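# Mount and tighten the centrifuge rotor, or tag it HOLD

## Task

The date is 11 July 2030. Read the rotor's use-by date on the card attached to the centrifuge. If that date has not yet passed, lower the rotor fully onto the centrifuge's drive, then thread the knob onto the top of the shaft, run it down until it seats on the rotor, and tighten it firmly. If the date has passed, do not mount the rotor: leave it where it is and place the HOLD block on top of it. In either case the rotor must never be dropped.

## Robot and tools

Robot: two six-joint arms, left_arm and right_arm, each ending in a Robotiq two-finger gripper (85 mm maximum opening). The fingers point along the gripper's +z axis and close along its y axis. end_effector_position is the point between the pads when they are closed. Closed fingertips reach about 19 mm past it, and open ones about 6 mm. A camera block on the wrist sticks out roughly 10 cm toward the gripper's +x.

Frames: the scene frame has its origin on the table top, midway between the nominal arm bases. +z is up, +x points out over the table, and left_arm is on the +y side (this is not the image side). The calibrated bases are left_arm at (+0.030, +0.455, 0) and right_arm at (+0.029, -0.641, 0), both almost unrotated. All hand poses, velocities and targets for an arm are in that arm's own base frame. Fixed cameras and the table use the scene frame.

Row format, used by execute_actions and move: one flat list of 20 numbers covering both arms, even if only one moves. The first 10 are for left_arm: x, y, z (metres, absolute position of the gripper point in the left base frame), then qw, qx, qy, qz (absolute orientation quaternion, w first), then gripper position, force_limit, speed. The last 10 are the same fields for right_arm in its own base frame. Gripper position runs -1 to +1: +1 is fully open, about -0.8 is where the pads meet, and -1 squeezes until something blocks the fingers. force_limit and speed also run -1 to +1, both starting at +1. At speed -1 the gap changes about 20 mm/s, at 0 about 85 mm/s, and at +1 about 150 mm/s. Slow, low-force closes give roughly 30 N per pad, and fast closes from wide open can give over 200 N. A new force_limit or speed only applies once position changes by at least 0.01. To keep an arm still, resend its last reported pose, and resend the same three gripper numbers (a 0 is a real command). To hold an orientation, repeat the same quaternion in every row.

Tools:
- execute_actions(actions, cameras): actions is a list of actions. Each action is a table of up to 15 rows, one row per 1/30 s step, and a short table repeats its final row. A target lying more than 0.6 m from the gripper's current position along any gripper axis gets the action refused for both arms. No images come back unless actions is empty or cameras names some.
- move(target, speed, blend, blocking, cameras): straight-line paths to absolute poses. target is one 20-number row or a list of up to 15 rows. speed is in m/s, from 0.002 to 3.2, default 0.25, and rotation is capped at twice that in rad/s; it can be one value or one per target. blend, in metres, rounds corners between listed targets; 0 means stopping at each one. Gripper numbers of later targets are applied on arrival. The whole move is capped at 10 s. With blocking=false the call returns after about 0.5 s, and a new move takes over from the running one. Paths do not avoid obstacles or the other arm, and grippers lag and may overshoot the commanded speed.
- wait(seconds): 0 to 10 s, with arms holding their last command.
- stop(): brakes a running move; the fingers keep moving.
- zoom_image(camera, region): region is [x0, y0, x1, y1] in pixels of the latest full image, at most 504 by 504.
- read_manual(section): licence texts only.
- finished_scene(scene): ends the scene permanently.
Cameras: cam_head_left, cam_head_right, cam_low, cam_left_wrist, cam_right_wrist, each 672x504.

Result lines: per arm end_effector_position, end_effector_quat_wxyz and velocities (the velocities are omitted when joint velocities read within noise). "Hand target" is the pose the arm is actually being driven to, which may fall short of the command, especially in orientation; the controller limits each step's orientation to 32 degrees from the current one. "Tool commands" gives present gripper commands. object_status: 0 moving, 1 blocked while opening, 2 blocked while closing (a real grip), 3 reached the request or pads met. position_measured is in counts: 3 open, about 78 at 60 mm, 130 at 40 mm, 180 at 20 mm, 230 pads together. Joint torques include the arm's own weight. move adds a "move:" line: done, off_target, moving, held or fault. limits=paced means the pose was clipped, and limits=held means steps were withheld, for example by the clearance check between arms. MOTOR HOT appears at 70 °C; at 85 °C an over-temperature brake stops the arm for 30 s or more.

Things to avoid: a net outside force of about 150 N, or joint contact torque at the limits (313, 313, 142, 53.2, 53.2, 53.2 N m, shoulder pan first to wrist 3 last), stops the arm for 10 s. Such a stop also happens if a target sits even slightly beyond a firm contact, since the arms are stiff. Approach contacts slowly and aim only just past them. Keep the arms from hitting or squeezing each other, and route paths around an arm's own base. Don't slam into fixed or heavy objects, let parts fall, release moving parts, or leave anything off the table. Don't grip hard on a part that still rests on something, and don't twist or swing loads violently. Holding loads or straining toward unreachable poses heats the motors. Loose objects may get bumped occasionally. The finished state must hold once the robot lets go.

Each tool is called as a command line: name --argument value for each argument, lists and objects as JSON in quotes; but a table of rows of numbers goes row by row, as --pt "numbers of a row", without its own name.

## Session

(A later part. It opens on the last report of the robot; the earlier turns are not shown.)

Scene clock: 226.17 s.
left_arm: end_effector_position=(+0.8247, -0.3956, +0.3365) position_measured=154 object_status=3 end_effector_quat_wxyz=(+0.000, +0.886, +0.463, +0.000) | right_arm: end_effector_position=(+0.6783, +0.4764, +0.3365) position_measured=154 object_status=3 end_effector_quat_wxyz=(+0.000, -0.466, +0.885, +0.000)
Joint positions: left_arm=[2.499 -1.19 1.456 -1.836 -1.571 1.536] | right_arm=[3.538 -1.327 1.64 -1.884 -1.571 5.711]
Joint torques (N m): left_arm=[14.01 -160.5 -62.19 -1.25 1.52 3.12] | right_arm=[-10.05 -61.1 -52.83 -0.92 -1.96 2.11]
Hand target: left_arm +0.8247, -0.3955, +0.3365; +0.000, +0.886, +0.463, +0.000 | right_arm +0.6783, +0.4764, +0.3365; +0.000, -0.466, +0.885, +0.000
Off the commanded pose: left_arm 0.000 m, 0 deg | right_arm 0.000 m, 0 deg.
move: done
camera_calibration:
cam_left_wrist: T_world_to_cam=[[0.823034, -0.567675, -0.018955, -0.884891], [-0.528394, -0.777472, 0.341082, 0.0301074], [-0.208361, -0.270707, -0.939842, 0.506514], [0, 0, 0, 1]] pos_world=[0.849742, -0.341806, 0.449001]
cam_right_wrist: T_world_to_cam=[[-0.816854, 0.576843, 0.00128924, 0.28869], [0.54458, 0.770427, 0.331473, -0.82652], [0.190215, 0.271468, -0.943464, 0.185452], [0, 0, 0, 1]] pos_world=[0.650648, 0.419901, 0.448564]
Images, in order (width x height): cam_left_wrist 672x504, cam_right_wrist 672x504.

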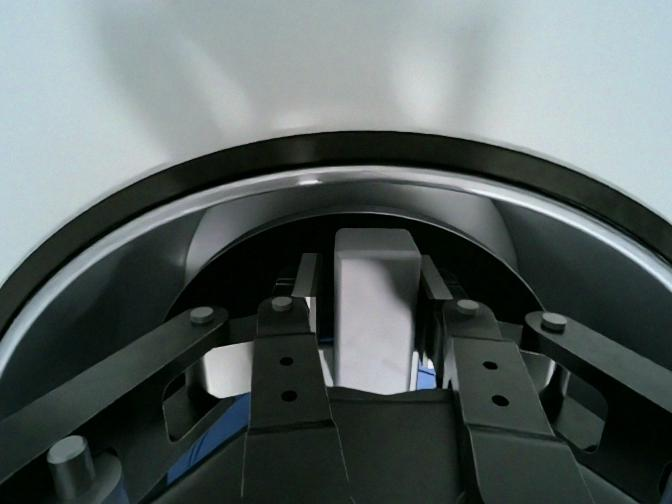

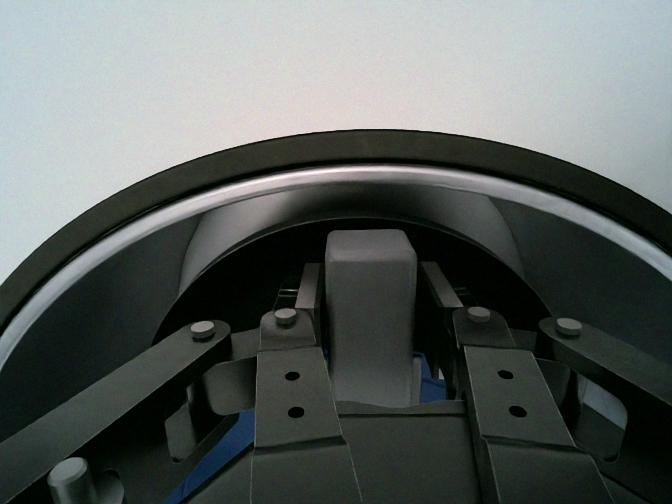

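move --target '[0.8263,-0.3967,0.3365,0,0.8862,0.4633,0,-0.2,0,-1,0.6803,0.4750,0.3365,0,0.4656,-0.8850,0,-0.2,0,-1]' --speed 0.02

move --target '[0.8263,-0.3967,0.3365,0,0.8862,0.4633,0,-1,0,-1,0.6803,0.4750,0.3365,0,0.4656,-0.8850,0,-1,0,-1]' --speed 0.02

wait --seconds 0.6 --cameras '["cam_left_wrist","cam_right_wrist"]'

move --pt "0.8263 -0.3967 0.342 0 0.8862 0.4633 0 -1 0 -1 0.6803 0.4750 0.342 0 0.4656 -0.8850 0 -1 0 -1" --pt "0.8263 -0.3967 0.535 0 0.8862 0.4633 0 -1 0 -1 0.6803 0.4750 0.535 0 0.4656 -0.8850 0 -1 0 -1" --speed '[0.01,0.06]' --blend '[0.002,0]' --cameras '["cam_head_right","cam_head_left"]'

zoom_image --camera "cam_head_right" --region '[230, 215, 300, 265]'

zoom_image --camera "cam_head_left" --region '[225, 215, 295, 265]'

zoom_image --camera "cam_head_right" --region '[200, 100, 300, 180]'

zoom_image --camera "cam_head_left" --region '[200, 100, 300, 180]'

Scene clock: 227.20 s.
left_arm: end_effector_position=(+0.8263, -0.3967, +0.3365) position_measured=154 object_status=3 end_effector_quat_wxyz=(+0.000, +0.886, +0.463, +0.000) | right_arm: end_effector_position=(+0.6802, +0.4750, +0.3365) position_measured=154 object_status=3 end_effector_quat_wxyz=(+0.000, -0.466, +0.885, +0.000)
Joint positions: left_arm=[2.499 -1.187 1.452 -1.835 -1.571 1.536] | right_arm=[3.536 -1.326 1.638 -1.883 -1.571 5.709]
Joint torques (N m): left_arm=[13.92 -113.89 -62.86 -1.39 1.46 2.76] | right_arm=[-14.44 -39.84 -51.95 -0.89 -1.76 -3.22]
Hand target: left_arm +0.8263, -0.3967, +0.3365; +0.000, +0.886, +0.463, +0.000 | right_arm +0.6803, +0.4750, +0.3365; +0.000, -0.466, +0.885, +0.000
Off the commanded pose: left_arm 0.000 m, 0 deg | right_arm 0.000 m, 0 deg.
move: done

Scene clock: 227.93 s.
left_arm: end_effector_position=(+0.8263, -0.3967, +0.3365) position_measured=172 object_status=0 end_effector_quat_wxyz=(+0.000, +0.886, +0.463, +0.000) | right_arm: end_effector_position=(+0.6803, +0.4750, +0.3365) position_measured=172 object_status=0 end_effector_quat_wxyz=(+0.000, -0.466, +0.885, +0.000)
Joint positions: left_arm=[2.499 -1.187 1.452 -1.835 -1.571 1.536] | right_arm=[3.536 -1.326 1.638 -1.883 -1.571 5.708]
Joint torques (N m): left_arm=[8.31 -112.86 -61.91 -14.66 0.74 2.35] | right_arm=[-18.15 -40.84 -44.17 -4.48 -1.77 -2.58]
Hand target: left_arm +0.8263, -0.3967, +0.3365; +0.000, +0.886, +0.463, +0.000 | right_arm +0.6803, +0.4750, +0.3365; +0.000, -0.466, +0.885, +0.000
Off the commanded pose: left_arm 0.000 m, 0 deg | right_arm 0.000 m, 0 deg.
move: done

Scene clock: 228.53 s.
left_arm: end_effector_position=(+0.8263, -0.3967, +0.3365) position_measured=172 object_status=2 end_effector_quat_wxyz=(+0.000, +0.886, +0.463, +0.000) | right_arm: end_effector_position=(+0.6803, +0.4750, +0.3365) position_measured=172 object_status=2 end_effector_quat_wxyz=(+0.000, -0.466, +0.885, +0.000)
Joint positions: left_arm=[2.499 -1.187 1.452 -1.835 -1.571 1.536] | right_arm=[3.536 -1.326 1.638 -1.883 -1.571 5.708]
Joint torques (N m): left_arm=[1.82 -110.71 -60.7 -15.32 -0.49 2.25] | right_arm=[-17.58 -41.68 -36.01 -4.79 -2.22 -1.88]
Hand target: left_arm +0.8263, -0.3967, +0.3365; +0.000, +0.886, +0.463, +0.000 | right_arm +0.6803, +0.4750, +0.3365; +0.000, -0.466, +0.885, +0.000
Tool commands: left_gripper/position=-1.0 left_gripper/force_limit=+0.0 left_gripper/speed=-1.0 right_gripper/position=-1.0 right_gripper/force_limit=+0.0 right_gripper/speed=-1.0
Off the commanded pose: left_arm 0.000 m, 0 deg | right_arm 0.000 m, 0 deg.
wait: 0.60 s; at rest by 0.17 s
camera_calibration:
cam_left_wrist: T_world_to_cam=[[0.823137, -0.567529, -0.0188732, -0.886987], [-0.528273, -0.777545, 0.341103, 0.029979], [-0.208261, -0.270805, -0.939836, 0.506543], [0, 0, 0, 1]] pos_world=[0.851442, -0.342907, 0.449101]
cam_right_wrist: T_world_to_cam=[[-0.816883, 0.576802, 0.00118579, 0.291214], [0.544503, 0.77046, 0.331524, -0.826517], [0.19031, 0.271462, -0.943446, 0.185384], [0, 0, 0, 1]] pos_world=[0.652649, 0.4185, 0.448564]
Images, in order (width x height): cam_left_wrist 672x504, cam_right_wrist 672x504.

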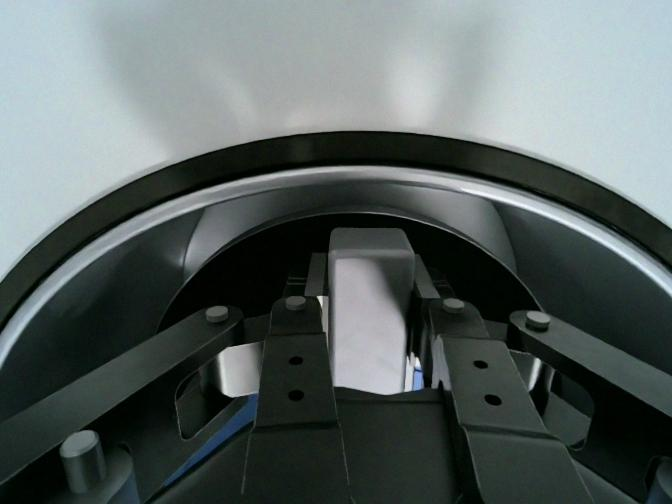

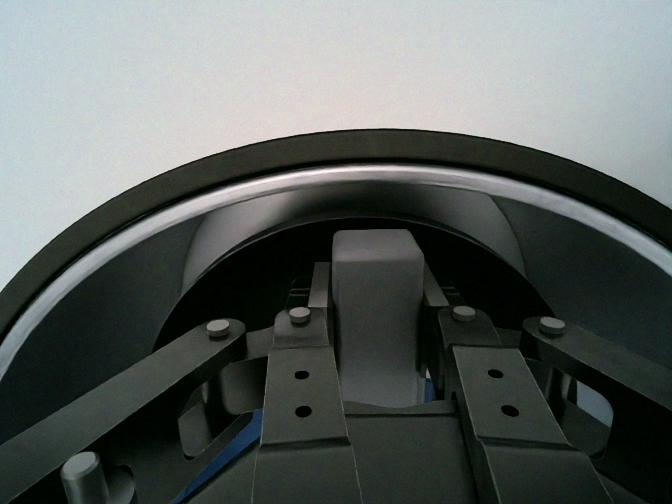

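Scene clock: 232.73 s.
left_arm: end_effector_position=(+0.8263, -0.3967, +0.5349) position_measured=172 object_status=2 end_effector_quat_wxyz=(+0.000, +0.886, +0.463, +0.000) | right_arm: end_effector_position=(+0.6803, +0.4750, +0.5349) position_measured=172 object_status=2 end_effector_quat_wxyz=(+0.000, -0.466, +0.885, +0.000)
Joint positions: left_arm=[2.499 -1.219 1.145 -1.497 -1.571 1.536] | right_arm=[3.536 -1.372 1.342 -1.541 -1.571 5.709]
Joint torques (N m): left_arm=[-13.3 -165.02 -90.26 -6.02 -4.33 -1.22] | right_arm=[5.96 -52.89 -79.74 -7.43 2.53 2.25]
Hand target: left_arm +0.8263, -0.3967, +0.5350; +0.000, +0.886, +0.463, +0.000 | right_arm +0.6803, +0.4750, +0.5350; +0.000, -0.466, +0.885, +0.000
Off the commanded pose: left_arm 0.000 m, 0 deg | right_arm 0.000 m, 0 deg.
move: done
Images, in order (width x height): cam_head_left 672x504, cam_head_right 672x504.

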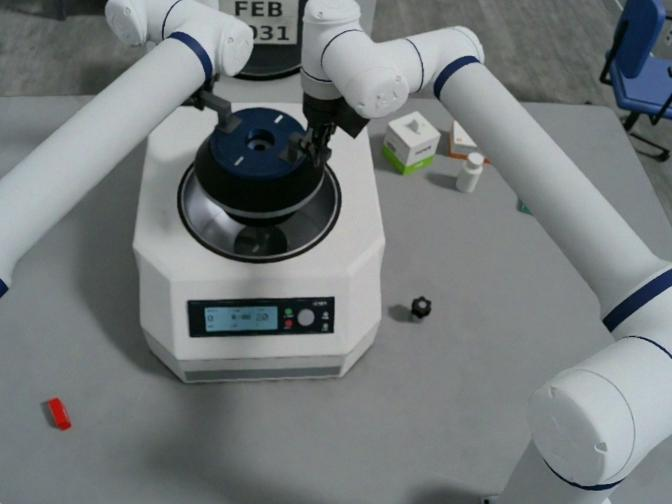

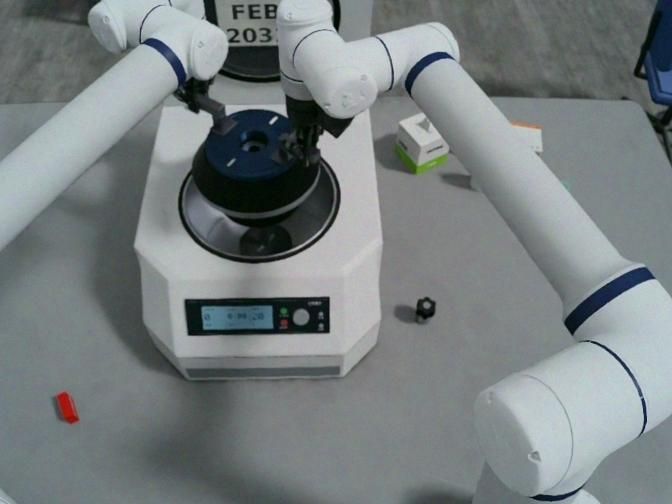

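Scaled by 7.200.

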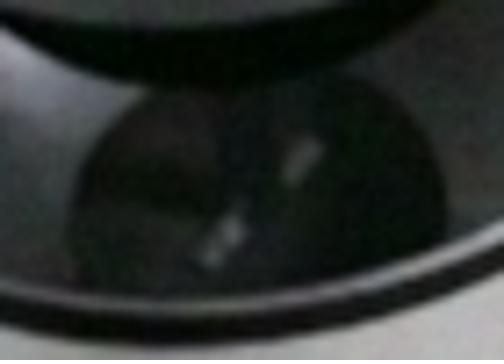

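Scaled by 7.200.

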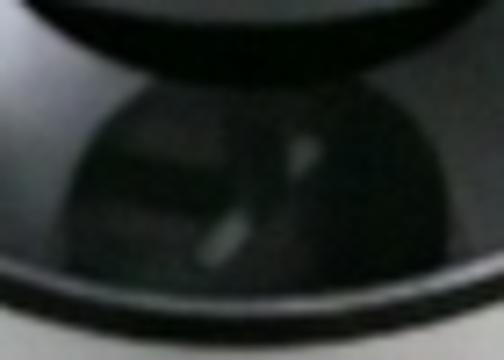

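Scaled by 5.040.

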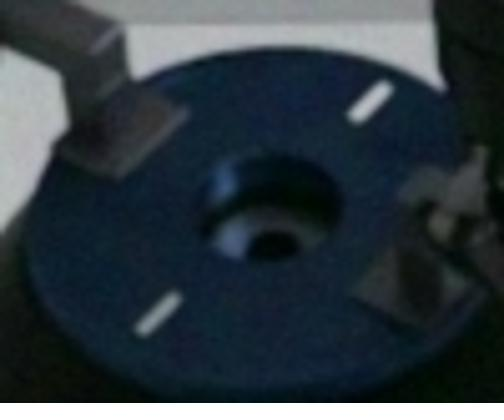

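Scaled by 5.040.

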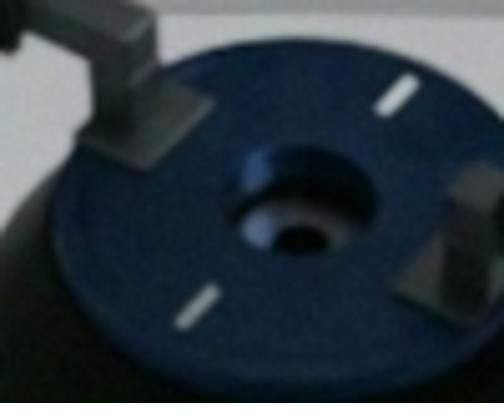

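move --pt "0.8322 -0.4010 0.535 0 0.8980 0.4399 0 -1 0 -1 0.6743 0.4795 0.535 0 0.4423 -0.8969 0 -1 0 -1" --pt "0.8322 -0.4010 0.341 0 0.8980 0.4399 0 -1 0 -1 0.6743 0.4795 0.341 0 0.4423 -0.8969 0 -1 0 -1" --speed '[0.03,0.06]'

move --target '[0.8322,-0.4010,0.338,0,0.8980,0.4399,0,-1,0,-1,0.6743,0.4795,0.338,0,0.4423,-0.8969,0,-1,0,-1]' --speed 0.01

move --target '[0.8322,-0.4010,0.3367,0,0.8980,0.4399,0,-1,0,-1,0.6743,0.4795,0.3367,0,0.4423,-0.8969,0,-1,0,-1]' --speed 0.005

move --target '[0.8322,-0.4010,0.336,0,0.8980,0.4399,0,-1,0,-1,0.6743,0.4795,0.336,0,0.4423,-0.8969,0,-1,0,-1]' --speed 0.005

Scene clock: 237.87 s.
left_arm: end_effector_position=(+0.8322, -0.4010, +0.3412) position_measured=172 object_status=2 end_effector_quat_wxyz=(+0.000, +0.898, +0.440, +0.000) | right_arm: end_effector_position=(+0.6743, +0.4795, +0.3412) position_measured=172 object_status=2 end_effector_quat_wxyz=(+0.000, -0.442, +0.897, +0.000)
Joint positions: left_arm=[2.499 -1.178 1.43 -1.823 -1.571 1.588] | right_arm=[3.544 -1.332 1.637 -1.876 -1.571 5.769]
Joint torques (N m): left_arm=[-2.95 -167.08 -68.86 -14.52 1.74 3.25] | right_arm=[-8.34 -60.7 -58.92 -6.91 -1.75 2.43]
Hand target: left_arm +0.8322, -0.4010, +0.3410; +0.000, +0.898, +0.440, +0.000 | right_arm +0.6743, +0.4795, +0.3410; +0.000, -0.442, +0.897, +0.000
Off the commanded pose: left_arm 0.000 m, 0 deg | right_arm 0.000 m, 0 deg.
move: done

Scene clock: 238.57 s.
left_arm: end_effector_position=(+0.8322, -0.4010, +0.3381) position_measured=172 object_status=2 end_effector_quat_wxyz=(+0.000, +0.898, +0.440, +0.000) | right_arm: end_effector_position=(+0.6743, +0.4795, +0.3381) position_measured=172 object_status=2 end_effector_quat_wxyz=(+0.000, -0.442, +0.897, +0.000)
Joint positions: left_arm=[2.499 -1.176 1.433 -1.828 -1.571 1.588] | right_arm=[3.544 -1.33 1.641 -1.881 -1.571 5.769]
Joint torques (N m): left_arm=[7.35 -167.29 -68.96 -14.28 1.93 3.31] | right_arm=[-8.09 -63.19 -58.18 -6.81 -1.65 2.47]
Hand target: left_arm +0.8322, -0.4010, +0.3380; +0.000, +0.898, +0.440, +0.000 | right_arm +0.6743, +0.4795, +0.3380; +0.000, -0.442, +0.897, +0.000
Off the commanded pose: left_arm 0.000 m, 0 deg | right_arm 0.000 m, 0 deg.
move: done

Scene clock: 239.27 s.
left_arm: end_effector_position=(+0.8322, -0.4010, +0.3367) position_measured=172 object_status=2 end_effector_quat_wxyz=(+0.000, +0.898, +0.440, +0.000) | right_arm: end_effector_position=(+0.6743, +0.4795, +0.3367) position_measured=172 object_status=2 end_effector_quat_wxyz=(+0.000, -0.442, +0.897, +0.000)
Joint positions: left_arm=[2.499 -1.176 1.435 -1.83 -1.571 1.588] | right_arm=[3.544 -1.33 1.643 -1.884 -1.571 5.769]
Joint torques (N m): left_arm=[16.62 -165.9 -68.83 -14.26 2.06 3.52] | right_arm=[-6.91 -62.52 -57.16 -6.11 -0.81 2.59]
Hand target: left_arm +0.8322, -0.4010, +0.3367; +0.000, +0.898, +0.440, +0.000 | right_arm +0.6743, +0.4795, +0.3367; +0.000, -0.442, +0.897, +0.000
Off the commanded pose: left_arm 0.000 m, 0 deg | right_arm 0.000 m, 0 deg.
move: done

Scene clock: 239.97 s.
left_arm: end_effector_position=(+0.8322, -0.4010, +0.3360) position_measured=172 object_status=2 end_effector_quat_wxyz=(+0.000, +0.898, +0.440, +0.000) | right_arm: end_effector_position=(+0.6743, +0.4795, +0.3360) position_measured=172 object_status=2 end_effector_quat_wxyz=(+0.000, -0.442, +0.897, +0.000)
Joint positions: left_arm=[2.499 -1.176 1.436 -1.831 -1.571 1.588] | right_arm=[3.544 -1.329 1.643 -1.885 -1.571 5.769]
Joint torques (N m): left_arm=[18.97 -167.96 -68.36 -14.21 2.17 3.38] | right_arm=[-9.97 -62.76 -56.65 -6.14 -0.79 2.2]
Hand target: left_arm +0.8322, -0.4010, +0.3360; +0.000, +0.898, +0.440, +0.000 | right_arm +0.6743, +0.4795, +0.3360; +0.000, -0.442, +0.897, +0.000
Off the commanded pose: left_arm 0.000 m, 0 deg | right_arm 0.000 m, 0 deg.
move: done

Engaged — no contact at 0.336. Continue down.

move --target '[0.8322,-0.4010,0.333,0,0.8980,0.4399,0,-1,0,-1,0.6743,0.4795,0.333,0,0.4423,-0.8969,0,-1,0,-1]' --speed 0.008

move --target '[0.8322,-0.4010,0.3318,0,0.8980,0.4399,0,-1,0,-1,0.6743,0.4795,0.3318,0,0.4423,-0.8969,0,-1,0,-1]' --speed 0.005

move --target '[0.8322,-0.4010,0.3312,0,0.8980,0.4399,0,-1,0,-1,0.6743,0.4795,0.3312,0,0.4423,-0.8969,0,-1,0,-1]' --speed 0.005

move --target '[0.8322,-0.4010,0.3308,0,0.8980,0.4399,0,-1,0,-1,0.6743,0.4795,0.3308,0,0.4423,-0.8969,0,-1,0,-1]' --speed 0.005

Scene clock: 240.83 s.
left_arm: end_effector_position=(+0.8322, -0.4010, +0.3331) position_measured=172 object_status=2 end_effector_quat_wxyz=(+0.000, +0.898, +0.440, +0.000) | right_arm: end_effector_position=(+0.6743, +0.4795, +0.3331) position_measured=172 object_status=2 end_effector_quat_wxyz=(+0.000, -0.442, +0.897, +0.000)
Joint positions: left_arm=[2.499 -1.174 1.439 -1.836 -1.571 1.588] | right_arm=[3.544 -1.328 1.647 -1.89 -1.571 5.769]
Joint torques (N m): left_arm=[19.18 -166.13 -67.53 -14.54 2.18 3.23] | right_arm=[-6.79 -60 -57.2 -6 -0.54 2.37]
Hand target: left_arm +0.8322, -0.4010, +0.3330; +0.000, +0.898, +0.440, +0.000 | right_arm +0.6743, +0.4795, +0.3330; +0.000, -0.442, +0.897, +0.000
Off the commanded pose: left_arm 0.000 m, 0 deg | right_arm 0.000 m, 0 deg.
move: done

Scene clock: 241.53 s.
left_arm: end_effector_position=(+0.8322, -0.4010, +0.3320) position_measured=172 object_status=2 end_effector_quat_wxyz=(+0.000, +0.898, +0.440, +0.000) | right_arm: end_effector_position=(+0.6743, +0.4795, +0.3320) position_measured=172 object_status=2 end_effector_quat_wxyz=(+0.000, -0.442, +0.897, +0.000)
Joint positions: left_arm=[2.499 -1.174 1.441 -1.838 -1.571 1.588] | right_arm=[3.544 -1.327 1.648 -1.892 -1.571 5.769]
Joint torques (N m): left_arm=[15.03 -135.06 -53.48 -13.46 1.87 3.31] | right_arm=[-7.71 -44.78 -44.68 -6.16 0.08 2.2]
Hand target: left_arm +0.8322, -0.4010, +0.3318; +0.000, +0.898, +0.440, +0.000 | right_arm +0.6743, +0.4795, +0.3318; +0.000, -0.442, +0.897, +0.000
Off the commanded pose: left_arm 0.000 m, 0 deg | right_arm 0.000 m, 0 deg.
move: done

Scene clock: 242.23 s.
left_arm: end_effector_position=(+0.8322, -0.4010, +0.3314) position_measured=172 object_status=2 end_effector_quat_wxyz=(+0.000, +0.898, +0.440, +0.000) | right_arm: end_effector_position=(+0.6743, +0.4795, +0.3313) position_measured=172 object_status=2 end_effector_quat_wxyz=(+0.000, -0.442, +0.897, +0.000)
Joint positions: left_arm=[2.499 -1.174 1.441 -1.839 -1.571 1.588] | right_arm=[3.544 -1.327 1.649 -1.893 -1.571 5.769]
Joint torques (N m): left_arm=[7.19 -84.74 -35.43 -12.88 0.85 3.28] | right_arm=[-8.67 -21.33 -28.65 -6.06 0.41 2.17]
Hand target: left_arm +0.8322, -0.4010, +0.3312; +0.000, +0.898, +0.440, +0.000 | right_arm +0.6743, +0.4795, +0.3312; +0.000, -0.442, +0.897, +0.000
Off the commanded pose: left_arm 0.000 m, 0 deg | right_arm 0.000 m, 0 deg.
move: done

Scene clock: 242.93 s.
left_arm: end_effector_position=(+0.8322, -0.4010, +0.3309) position_measured=172 object_status=2 end_effector_quat_wxyz=(+0.000, +0.898, +0.440, +0.000) | right_arm: end_effector_position=(+0.6743, +0.4795, +0.3309) position_measured=172 object_status=2 end_effector_quat_wxyz=(+0.000, -0.442, +0.897, +0.000)
Joint positions: left_arm=[2.499 -1.173 1.442 -1.839 -1.571 1.588] | right_arm=[3.544 -1.327 1.65 -1.894 -1.571 5.769]
Joint torques (N m): left_arm=[2 -52.03 -22.93 -12.28 -0.18 3.26] | right_arm=[-8.67 -9.1 -19.65 -5.85 -0.82 2.31]
Hand target: left_arm +0.8322, -0.4010, +0.3308; +0.000, +0.898, +0.440, +0.000 | right_arm +0.6743, +0.4795, +0.3308; +0.000, -0.442, +0.897, +0.000
Off the commanded pose: left_arm 0.000 m, 0 deg | right_arm 0.000 m, 0 deg.
move: done

move --target '[0.8322,-0.4010,0.3309,0,0.8980,0.4399,0,-1,0,-1,0.6743,0.4795,0.3309,0,0.4423,-0.8969,0,0.9,0,-0.5]' --speed 0.02 --cameras '["cam_left_wrist","cam_right_wrist"]'

move --pt "0.8322 -0.4010 0.3309 0 0.8980 0.4399 0 -1 0 -1 0.6743 0.4795 0.46 0 0.4423 -0.8969 0 0.9 0 -0.5" --pt "0.8322 -0.4010 0.3309 0 0.8980 0.4399 0 -1 0 -1 0.60 0.20 0.46 0 0.7071 -0.7071 0 0.9 0 -0.5" --pt "0.8322 -0.4010 0.3309 0 0.8980 0.4399 0 -1 0 -1 0.585 0.10 0.33 0 0.7071 -0.7071 0 0.9 0 -0.5" --speed '[0.2,0.3,0.3]' --blend '[0.04,0.05,0]' --cameras '["cam_right_wrist"]'

zoom_image --camera "cam_right_wrist" --region '[260, 150, 440, 330]'

move --target '[0.8322,-0.4010,0.3309,0,0.8980,0.4399,0,-1,0,-1,0.585,0.17,0.28,0,0.7071,-0.7071,0,0.9,0,-0.5]' --speed 0.2 --cameras '["cam_right_wrist"]'

zoom_image --camera "cam_right_wrist" --region '[260, 220, 460, 420]'

Scene clock: 244.87 s.
left_arm: end_effector_position=(+0.8322, -0.4010, +0.3309) position_measured=172 object_status=2 end_effector_quat_wxyz=(+0.000, +0.898, +0.440, +0.000) | right_arm: end_effector_position=(+0.6743, +0.4795, +0.3309) position_measured=16 object_status=0 end_effector_quat_wxyz=(+0.000, -0.442, +0.897, +0.000)
Joint positions: left_arm=[2.499 -1.173 1.442 -1.839 -1.571 1.588] | right_arm=[3.544 -1.327 1.65 -1.894 -1.571 5.769]
Joint torques (N m): left_arm=[-9.04 -110.37 -35.23 1.96 2.72 -2.33] | right_arm=[-5.06 -61.13 -50.93 -1 -2.12 1.73]
Hand target: left_arm +0.8322, -0.4010, +0.3309; +0.000, +0.898, +0.440, +0.000 | right_arm +0.6743, +0.4795, +0.3309; +0.000, -0.442, +0.897, +0.000
Off the commanded pose: left_arm 0.000 m, 0 deg | right_arm 0.000 m, 0 deg.
move: done
camera_calibration:
cam_left_wrist: T_world_to_cam=[[0.792214, -0.609951, -0.0188893, -0.885652], [-0.568357, -0.748754, 0.341082, 0.0765732], [-0.222187, -0.259474, -0.939844, 0.517477], [0, 0, 0, 1]] pos_world=[0.860123, -0.348598, 0.443501]
cam_right_wrist: T_world_to_cam=[[-0.785585, 0.618753, 0.00118304, 0.242525], [0.584078, 0.740926, 0.331484, -0.837333], [0.20423, 0.261099, -0.94346, 0.175619], [0, 0, 0, 1]] pos_world=[0.643725, 0.424485, 0.442964]
Images, in order (width x height): cam_left_wrist 672x504, cam_right_wrist 672x504.

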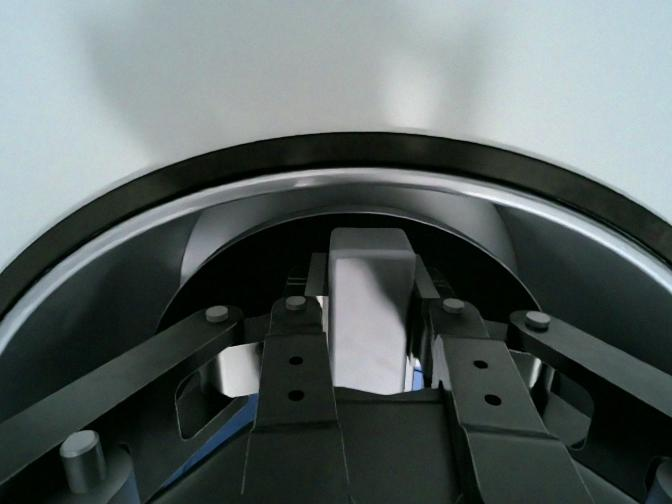

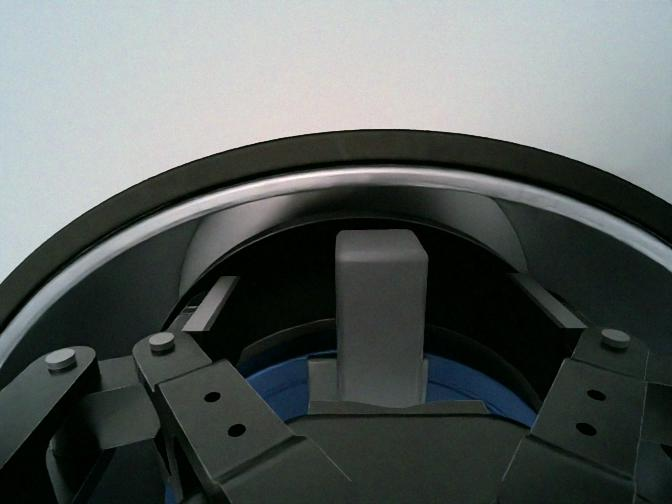

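Scene clock: 247.77 s.
left_arm: end_effector_position=(+0.8322, -0.4010, +0.3309) position_measured=172 object_status=2 end_effector_quat_wxyz=(+0.000, +0.898, +0.440, +0.000) | right_arm: end_effector_position=(+0.5850, +0.1001, +0.3301) position_measured=16 object_status=3 end_effector_quat_wxyz=(+0.000, +0.707, -0.707, +0.000)
Joint positions: left_arm=[2.499 -1.173 1.442 -1.839 -1.571 1.588] | right_arm=[3.007 -1.716 2.062 -1.917 -1.571 4.578]
Joint torques (N m): left_arm=[-10.12 -109.76 -34.84 -3.38 2.75 -2.29] | right_arm=[-17.86 -15.32 -37.48 -3.71 2.13 -3.74]
Hand target: left_arm +0.8322, -0.4010, +0.3309; +0.000, +0.898, +0.440, +0.000 | right_arm +0.5850, +0.1000, +0.3300; +0.000, +0.707, -0.707, +0.000
Off the commanded pose: left_arm 0.000 m, 0 deg | right_arm 0.000 m, 0 deg.
move: done
camera_calibration:
cam_right_wrist: T_world_to_cam=[[-0.999919, 0.0126306, 0.00128746, 0.593185], [0.0123432, 0.943382, 0.331479, -0.189605], [0.0029722, 0.331468, -0.943462, 0.402855], [0, 0, 0, 1]] pos_world=[0.594281, 0.0378437, 0.442164]
Images, in order (width x height): cam_right_wrist 672x504.

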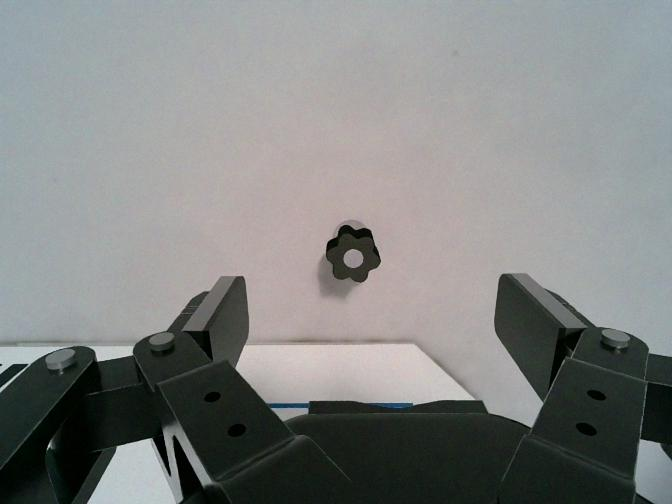

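Scaled by 2.800.

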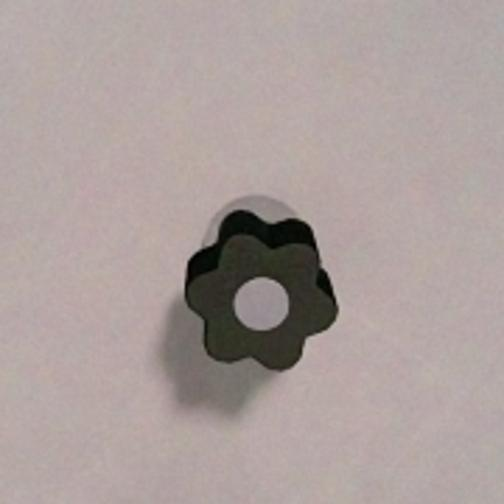

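Scene clock: 248.73 s.
left_arm: end_effector_position=(+0.8322, -0.4010, +0.3309) position_measured=172 object_status=2 end_effector_quat_wxyz=(+0.000, +0.898, +0.440, +0.000) | right_arm: end_effector_position=(+0.5850, +0.1699, +0.2801) position_measured=16 object_status=3 end_effector_quat_wxyz=(+0.000, +0.707, -0.707, +0.000)
Joint positions: left_arm=[2.499 -1.173 1.442 -1.839 -1.571 1.588] | right_arm=[3.128 -1.651 2.101 -2.021 -1.571 4.699]
Joint torques (N m): left_arm=[-9.9 -109.31 -35.32 -3.56 2.65 -2.34] | right_arm=[11.92 -18.03 -33.6 -3.18 -2.31 3.51]
Hand target: left_arm +0.8322, -0.4010, +0.3309; +0.000, +0.898, +0.440, +0.000 | right_arm +0.5850, +0.1700, +0.2800; +0.000, +0.707, -0.707, +0.000
Off the commanded pose: left_arm 0.000 m, 0 deg | right_arm 0.000 m, 0 deg.
move: done
camera_calibration:
cam_right_wrist: T_world_to_cam=[[-0.999919, 0.0126647, 0.00119348, 0.592303], [0.0123443, 0.943381, 0.33148, -0.238784], [0.0030722, 0.331468, -0.943461, 0.332519], [0, 0, 0, 1]] pos_world=[0.594181, 0.107544, 0.392164]
Images, in order (width x height): cam_right_wrist 672x504.

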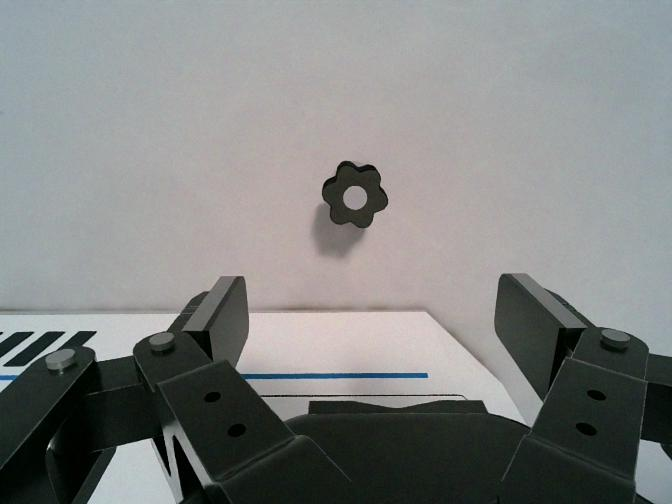

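Scaled by 2.520.

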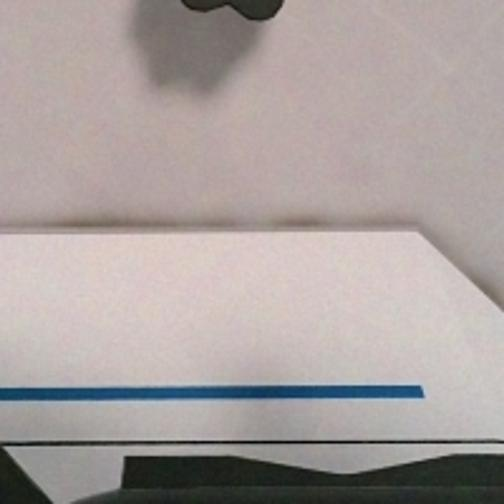

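execute_actions --actions '[]' --cameras '["cam_head_right","cam_head_left"]'

zoom_image --camera "cam_head_left" --region '[390, 275, 450, 335]'

zoom_image --camera "cam_head_right" --region '[395, 275, 455, 335]'

zoom_image --camera "cam_head_right" --region '[200, 130, 340, 270]'

Scene clock: 248.97 s.
left_arm: end_effector_position=(+0.8322, -0.4010, +0.3309) position_measured=172 object_status=2 end_effector_quat_wxyz=(+0.000, +0.898, +0.440, +0.000) | right_arm: end_effector_position=(+0.5850, +0.1700, +0.2800) position_measured=16 object_status=3 end_effector_quat_wxyz=(+0.000, +0.707, -0.707, +0.000)
Joint positions: left_arm=[2.499 -1.173 1.442 -1.839 -1.571 1.588] | right_arm=[3.129 -1.651 2.101 -2.021 -1.571 4.7]
Joint velocities: within noise
Joint torques (N m): left_arm=[-9.75 -110.37 -35.58 -3.27 2.75 -2.22] | right_arm=[12.54 -17.38 -33.94 -3.56 -2.69 2.92]
Hand target: left_arm +0.8322, -0.4010, +0.3309; +0.000, +0.898, +0.440, +0.000 | right_arm +0.5850, +0.1700, +0.2800; +0.000, +0.707, -0.707, +0.000
Tool commands: left_gripper/position=-1.0 left_gripper/force_limit=+0.0 left_gripper/speed=-1.0 right_gripper/position=+0.9 right_gripper/force_limit=+0.0 right_gripper/speed=-0.5
Off the commanded pose: left_arm 0.000 m, 0 deg | right_arm 0.000 m, 0 deg.
Images, in order (width x height): cam_head_left 672x504, cam_head_right 672x504.

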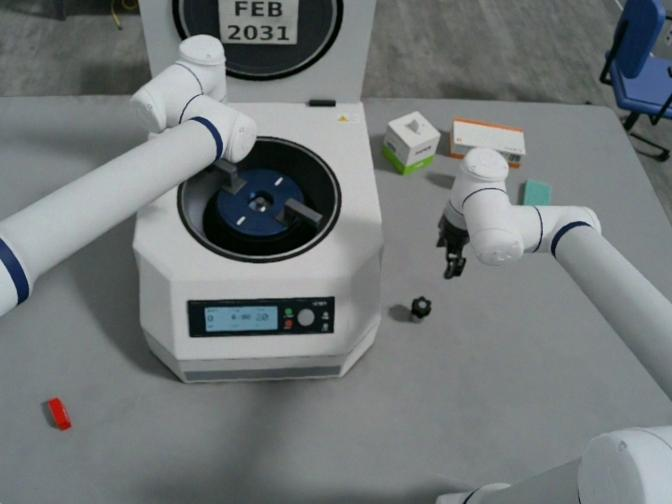

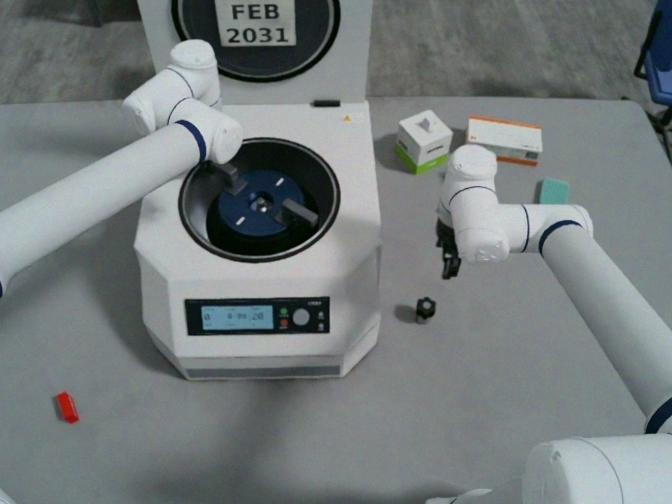

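Scaled by 8.400.

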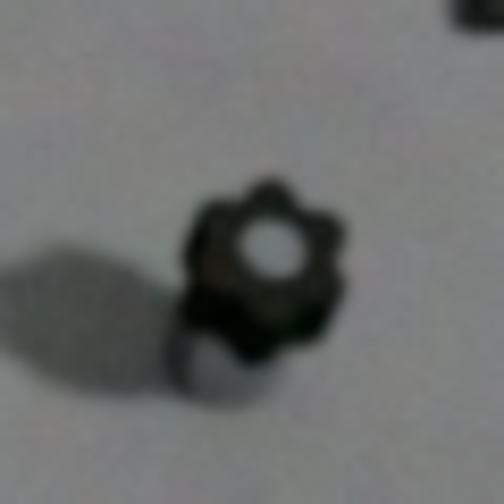

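Scaled by 8.400.

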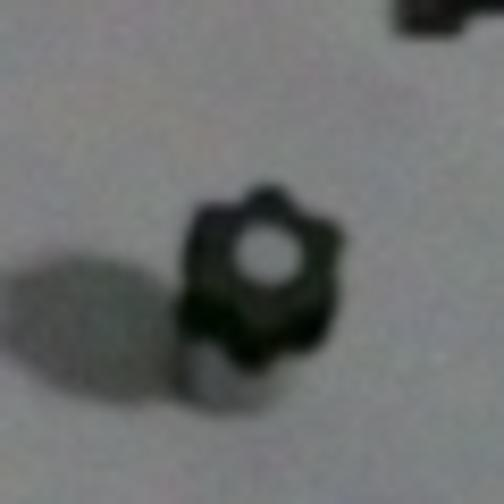

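Scaled by 3.600.

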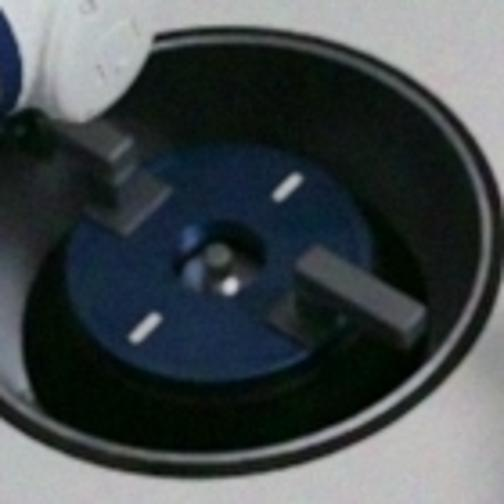

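move --target '[0.8322,-0.4010,0.3309,0,0.8980,0.4399,0,-1,0,-1,0.578,0.177,0.13,0,0.8290,-0.5592,0,0.9,-1,-0.5]' --speed 0.2 --cameras '["cam_right_wrist"]'

move --target '[0.8322,-0.4010,0.3309,0,0.8980,0.4399,0,-1,0,-1,0.578,0.177,0.095,0,0.8290,-0.5592,0,0.9,-1,-0.5]' --speed 0.1 --cameras '["cam_right_wrist"]'

Scene clock: 251.73 s.
left_arm: end_effector_position=(+0.8322, -0.4010, +0.3309) position_measured=172 object_status=2 end_effector_quat_wxyz=(+0.000, +0.898, +0.440, +0.000) | right_arm: end_effector_position=(+0.5780, +0.1770, +0.1301) position_measured=16 object_status=3 end_effector_quat_wxyz=(+0.000, +0.829, -0.559, +0.000)
Joint positions: left_arm=[2.499 -1.173 1.442 -1.839 -1.571 1.588] | right_arm=[3.141 -1.489 2.26 -2.342 -1.571 4.328]
Joint torques (N m): left_arm=[-10.28 -110.87 -35.09 -3.36 2.63 -2.13] | right_arm=[11.78 -24.69 -26.81 -4.11 2.31 -4.2]
Hand target: left_arm +0.8322, -0.4010, +0.3309; +0.000, +0.898, +0.440, +0.000 | right_arm +0.5780, +0.1770, +0.1300; +0.000, +0.829, -0.559, +0.000
Off the commanded pose: left_arm 0.000 m, 0 deg | right_arm 0.000 m, 0 deg.
move: done
camera_calibration:
cam_right_wrist: T_world_to_cam=[[-0.931959, -0.362562, 0.0012422, 0.612528], [-0.341676, 0.87941, 0.331505, 0.0202031], [-0.121284, 0.308525, -0.943453, 0.264584], [0, 0, 0, 1]] pos_world=[0.609844, 0.122682, 0.242164]
Images, in order (width x height): cam_right_wrist 672x504.

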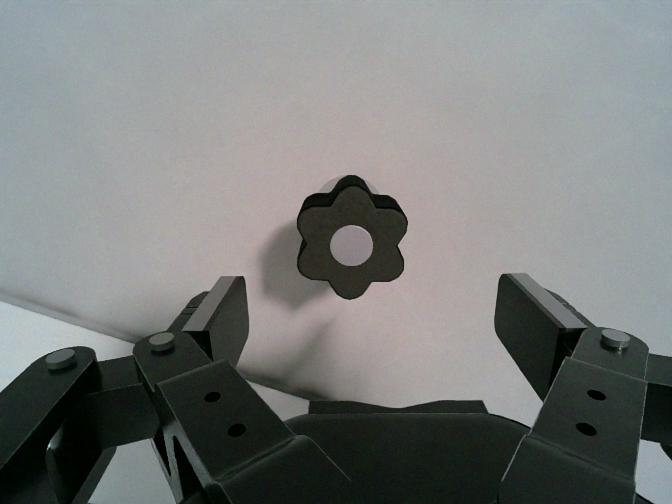

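Scene clock: 252.67 s.
left_arm: end_effector_position=(+0.8322, -0.4010, +0.3309) position_measured=172 object_status=2 end_effector_quat_wxyz=(+0.000, +0.898, +0.440, +0.000) | right_arm: end_effector_position=(+0.5780, +0.1770, +0.0951) position_measured=16 object_status=3 end_effector_quat_wxyz=(+0.000, +0.829, -0.559, +0.000)
Joint positions: left_arm=[2.499 -1.173 1.442 -1.839 -1.571 1.588] | right_arm=[3.141 -1.434 2.286 -2.422 -1.571 4.328]
Joint torques (N m): left_arm=[-9.78 -109.56 -35.37 -3.43 2.7 -2.26] | right_arm=[-1.61 -23.53 -23.33 -3.96 2.42 -1.5]
Hand target: left_arm +0.8322, -0.4010, +0.3309; +0.000, +0.898, +0.440, +0.000 | right_arm +0.5780, +0.1770, +0.0950; +0.000, +0.829, -0.559, +0.000
Off the commanded pose: left_arm 0.000 m, 0 deg | right_arm 0.000 m, 0 deg.
move: done
camera_calibration:
cam_right_wrist: T_world_to_cam=[[-0.931839, -0.362869, 0.00122696, 0.612541], [-0.341967, 0.879286, 0.331534, 0.0319923], [-0.121382, 0.308517, -0.943442, 0.231622], [0, 0, 0, 1]] pos_world=[0.609845, 0.122682, 0.207164]
Images, in order (width x height): cam_right_wrist 672x504.

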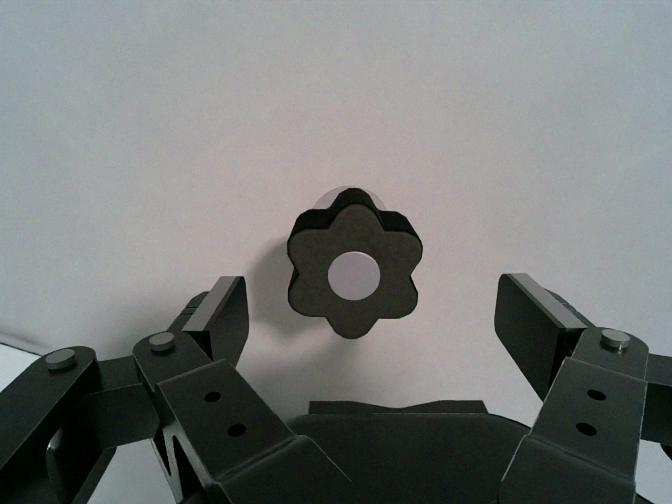

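move --target '[0.8322,-0.4010,0.3309,0,0.8980,0.4399,0,-1,0,-1,0.582,0.176,0.095,0,0.8290,-0.5592,0,0.9,-1,-0.5]' --speed 0.03 --cameras '["cam_right_wrist","cam_head_left"]'

Scene clock: 254.47 s.
left_arm: end_effector_position=(+0.8322, -0.4010, +0.3309) position_measured=172 object_status=2 end_effector_quat_wxyz=(+0.000, +0.898, +0.440, +0.000) | right_arm: end_effector_position=(+0.5819, +0.1760, +0.0950) position_measured=16 object_status=3 end_effector_quat_wxyz=(+0.000, +0.829, -0.559, +0.000)
Joint positions: left_arm=[2.499 -1.173 1.442 -1.839 -1.571 1.588] | right_arm=[3.139 -1.429 2.28 -2.421 -1.571 4.326]
Joint torques (N m): left_arm=[-10.63 -110.77 -35.36 -3.47 2.67 -2.26] | right_arm=[-17.01 -21.18 -38 -1.25 1.97 -3.26]
Hand target: left_arm +0.8322, -0.4010, +0.3309; +0.000, +0.898, +0.440, +0.000 | right_arm +0.5820, +0.1760, +0.0950; +0.000, +0.829, -0.559, +0.000
Off the commanded pose: left_arm 0.000 m, 0 deg | right_arm 0.000 m, 0 deg.
move: done
camera_calibration:
cam_right_wrist: T_world_to_cam=[[-0.931871, -0.362786, 0.00125747, 0.615851], [-0.34188, 0.879319, 0.331535, 0.0340927], [-0.121382, 0.308518, -0.943442, 0.232279], [0, 0, 0, 1]] pos_world=[0.613744, 0.121782, 0.207064]
Images, in order (width x height): cam_head_left 672x504, cam_right_wrist 672x504.

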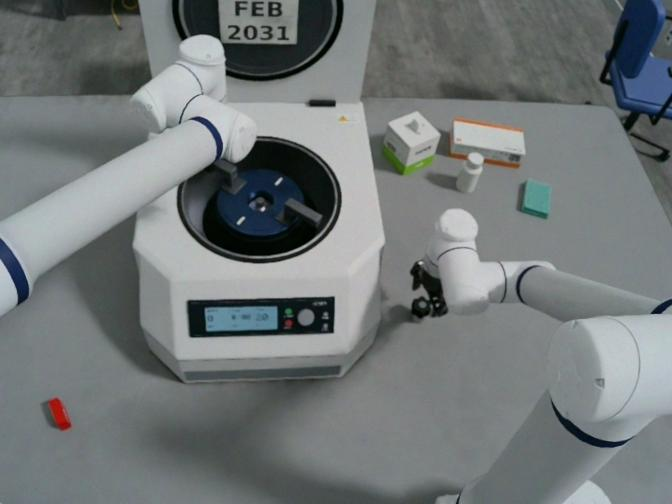

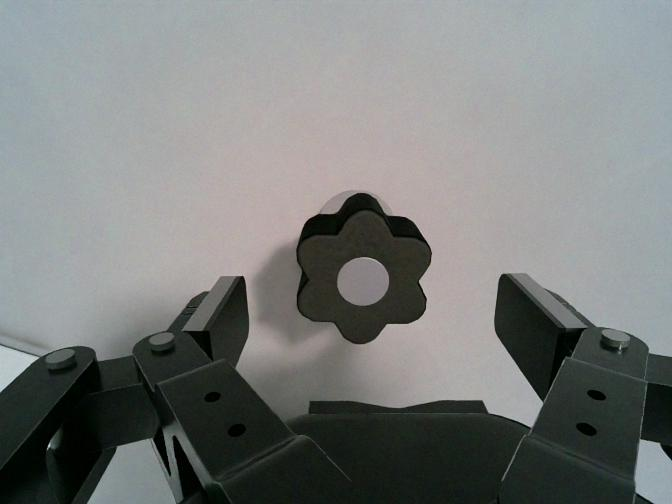

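move --pt "0.8322 -0.4010 0.3309 0 0.8980 0.4399 0 -1 0 -1 0.582 0.176 0.057 0 0.8290 -0.5592 0 0.9 -1 -0.5" --pt "0.8322 -0.4010 0.3309 0 0.8980 0.4399 0 -1 0 -1 0.582 0.176 0.057 0 0.8290 -0.5592 0 -1 -0.9 -0.8" --speed 0.04 --cameras '["cam_right_wrist"]'

wait --seconds 0.5 --cameras '["cam_right_wrist"]'

Scene clock: 257.37 s.
left_arm: end_effector_position=(+0.8322, -0.4010, +0.3309) position_measured=172 object_status=2 end_effector_quat_wxyz=(+0.000, +0.898, +0.440, +0.000) | right_arm: end_effector_position=(+0.5820, +0.1760, +0.0570) position_measured=109 object_status=2 end_effector_quat_wxyz=(+0.000, +0.829, -0.559, +0.000)
Joint positions: left_arm=[2.499 -1.173 1.442 -1.839 -1.571 1.588] | right_arm=[3.139 -1.365 2.303 -2.509 -1.571 4.326]
Joint torques (N m): left_arm=[-8.91 -108.85 -34.88 -3.41 2.63 -2.14] | right_arm=[0.73 -27.65 -21.38 -1.8 1.49 -1.23]
Hand target: left_arm +0.8322, -0.4010, +0.3309; +0.000, +0.898, +0.440, +0.000 | right_arm +0.5820, +0.1760, +0.0570; +0.000, +0.829, -0.559, +0.000
Off the commanded pose: left_arm 0.000 m, 0 deg | right_arm 0.000 m, 0 deg.
move: done
camera_calibration:
cam_right_wrist: T_world_to_cam=[[-0.931851, -0.36284, 0.00113891, 0.615971], [-0.341971, 0.879296, 0.331502, 0.0468776], [-0.121283, 0.308521, -0.943454, 0.196412], [0, 0, 0, 1]] pos_world=[0.613845, 0.121682, 0.169064]
Images, in order (width x height): cam_right_wrist 672x504.

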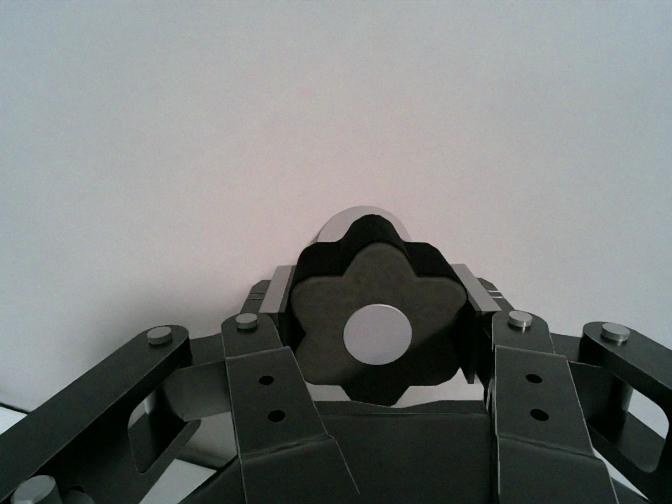

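Scene clock: 257.87 s.
left_arm: end_effector_position=(+0.8322, -0.4010, +0.3309) position_measured=172 object_status=2 end_effector_quat_wxyz=(+0.000, +0.898, +0.440, +0.000) | right_arm: end_effector_position=(+0.5820, +0.1760, +0.0570) position_measured=109 object_status=2 end_effector_quat_wxyz=(+0.000, +0.829, -0.559, +0.000)
Joint positions: left_arm=[2.499 -1.173 1.442 -1.839 -1.571 1.588] | right_arm=[3.139 -1.365 2.303 -2.508 -1.571 4.326]
Joint torques (N m): left_arm=[-8.36 -109.73 -35.23 -3.22 2.79 -2.23] | right_arm=[1.36 -25.15 -21.95 -0.48 1.13 -0.79]
Hand target: left_arm +0.8322, -0.4010, +0.3309; +0.000, +0.898, +0.440, +0.000 | right_arm +0.5820, +0.1760, +0.0570; +0.000, +0.829, -0.559, +0.000
Tool commands: left_gripper/position=-1.0 left_gripper/force_limit=+0.0 left_gripper/speed=-1.0 right_gripper/position=-1.0 right_gripper/force_limit=-0.9 right_gripper/speed=-0.8
Off the commanded pose: left_arm 0.000 m, 0 deg | right_arm 0.000 m, 0 deg.
wait: 0.50 s; at rest by 0.17 s
camera_calibration:
cam_right_wrist: T_world_to_cam=[[-0.931871, -0.362786, 0.00125747, 0.615956], [-0.34188, 0.879319, 0.331535, 0.0468132], [-0.121382, 0.308518, -0.943442, 0.196471], [0, 0, 0, 1]] pos_world=[0.613844, 0.121682, 0.169064]
Images, in order (width x height): cam_right_wrist 672x504.

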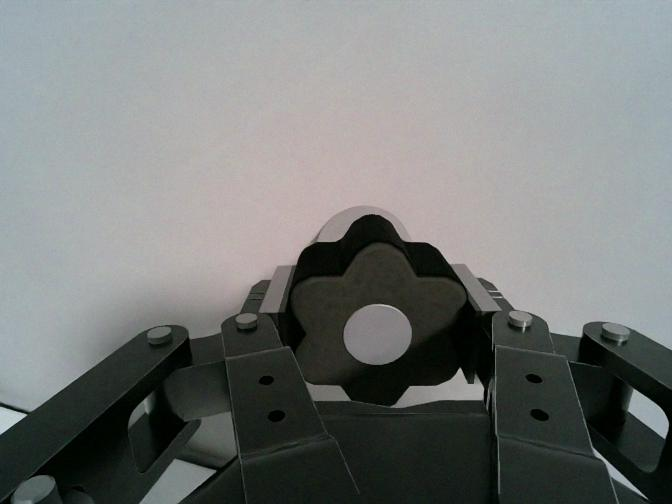

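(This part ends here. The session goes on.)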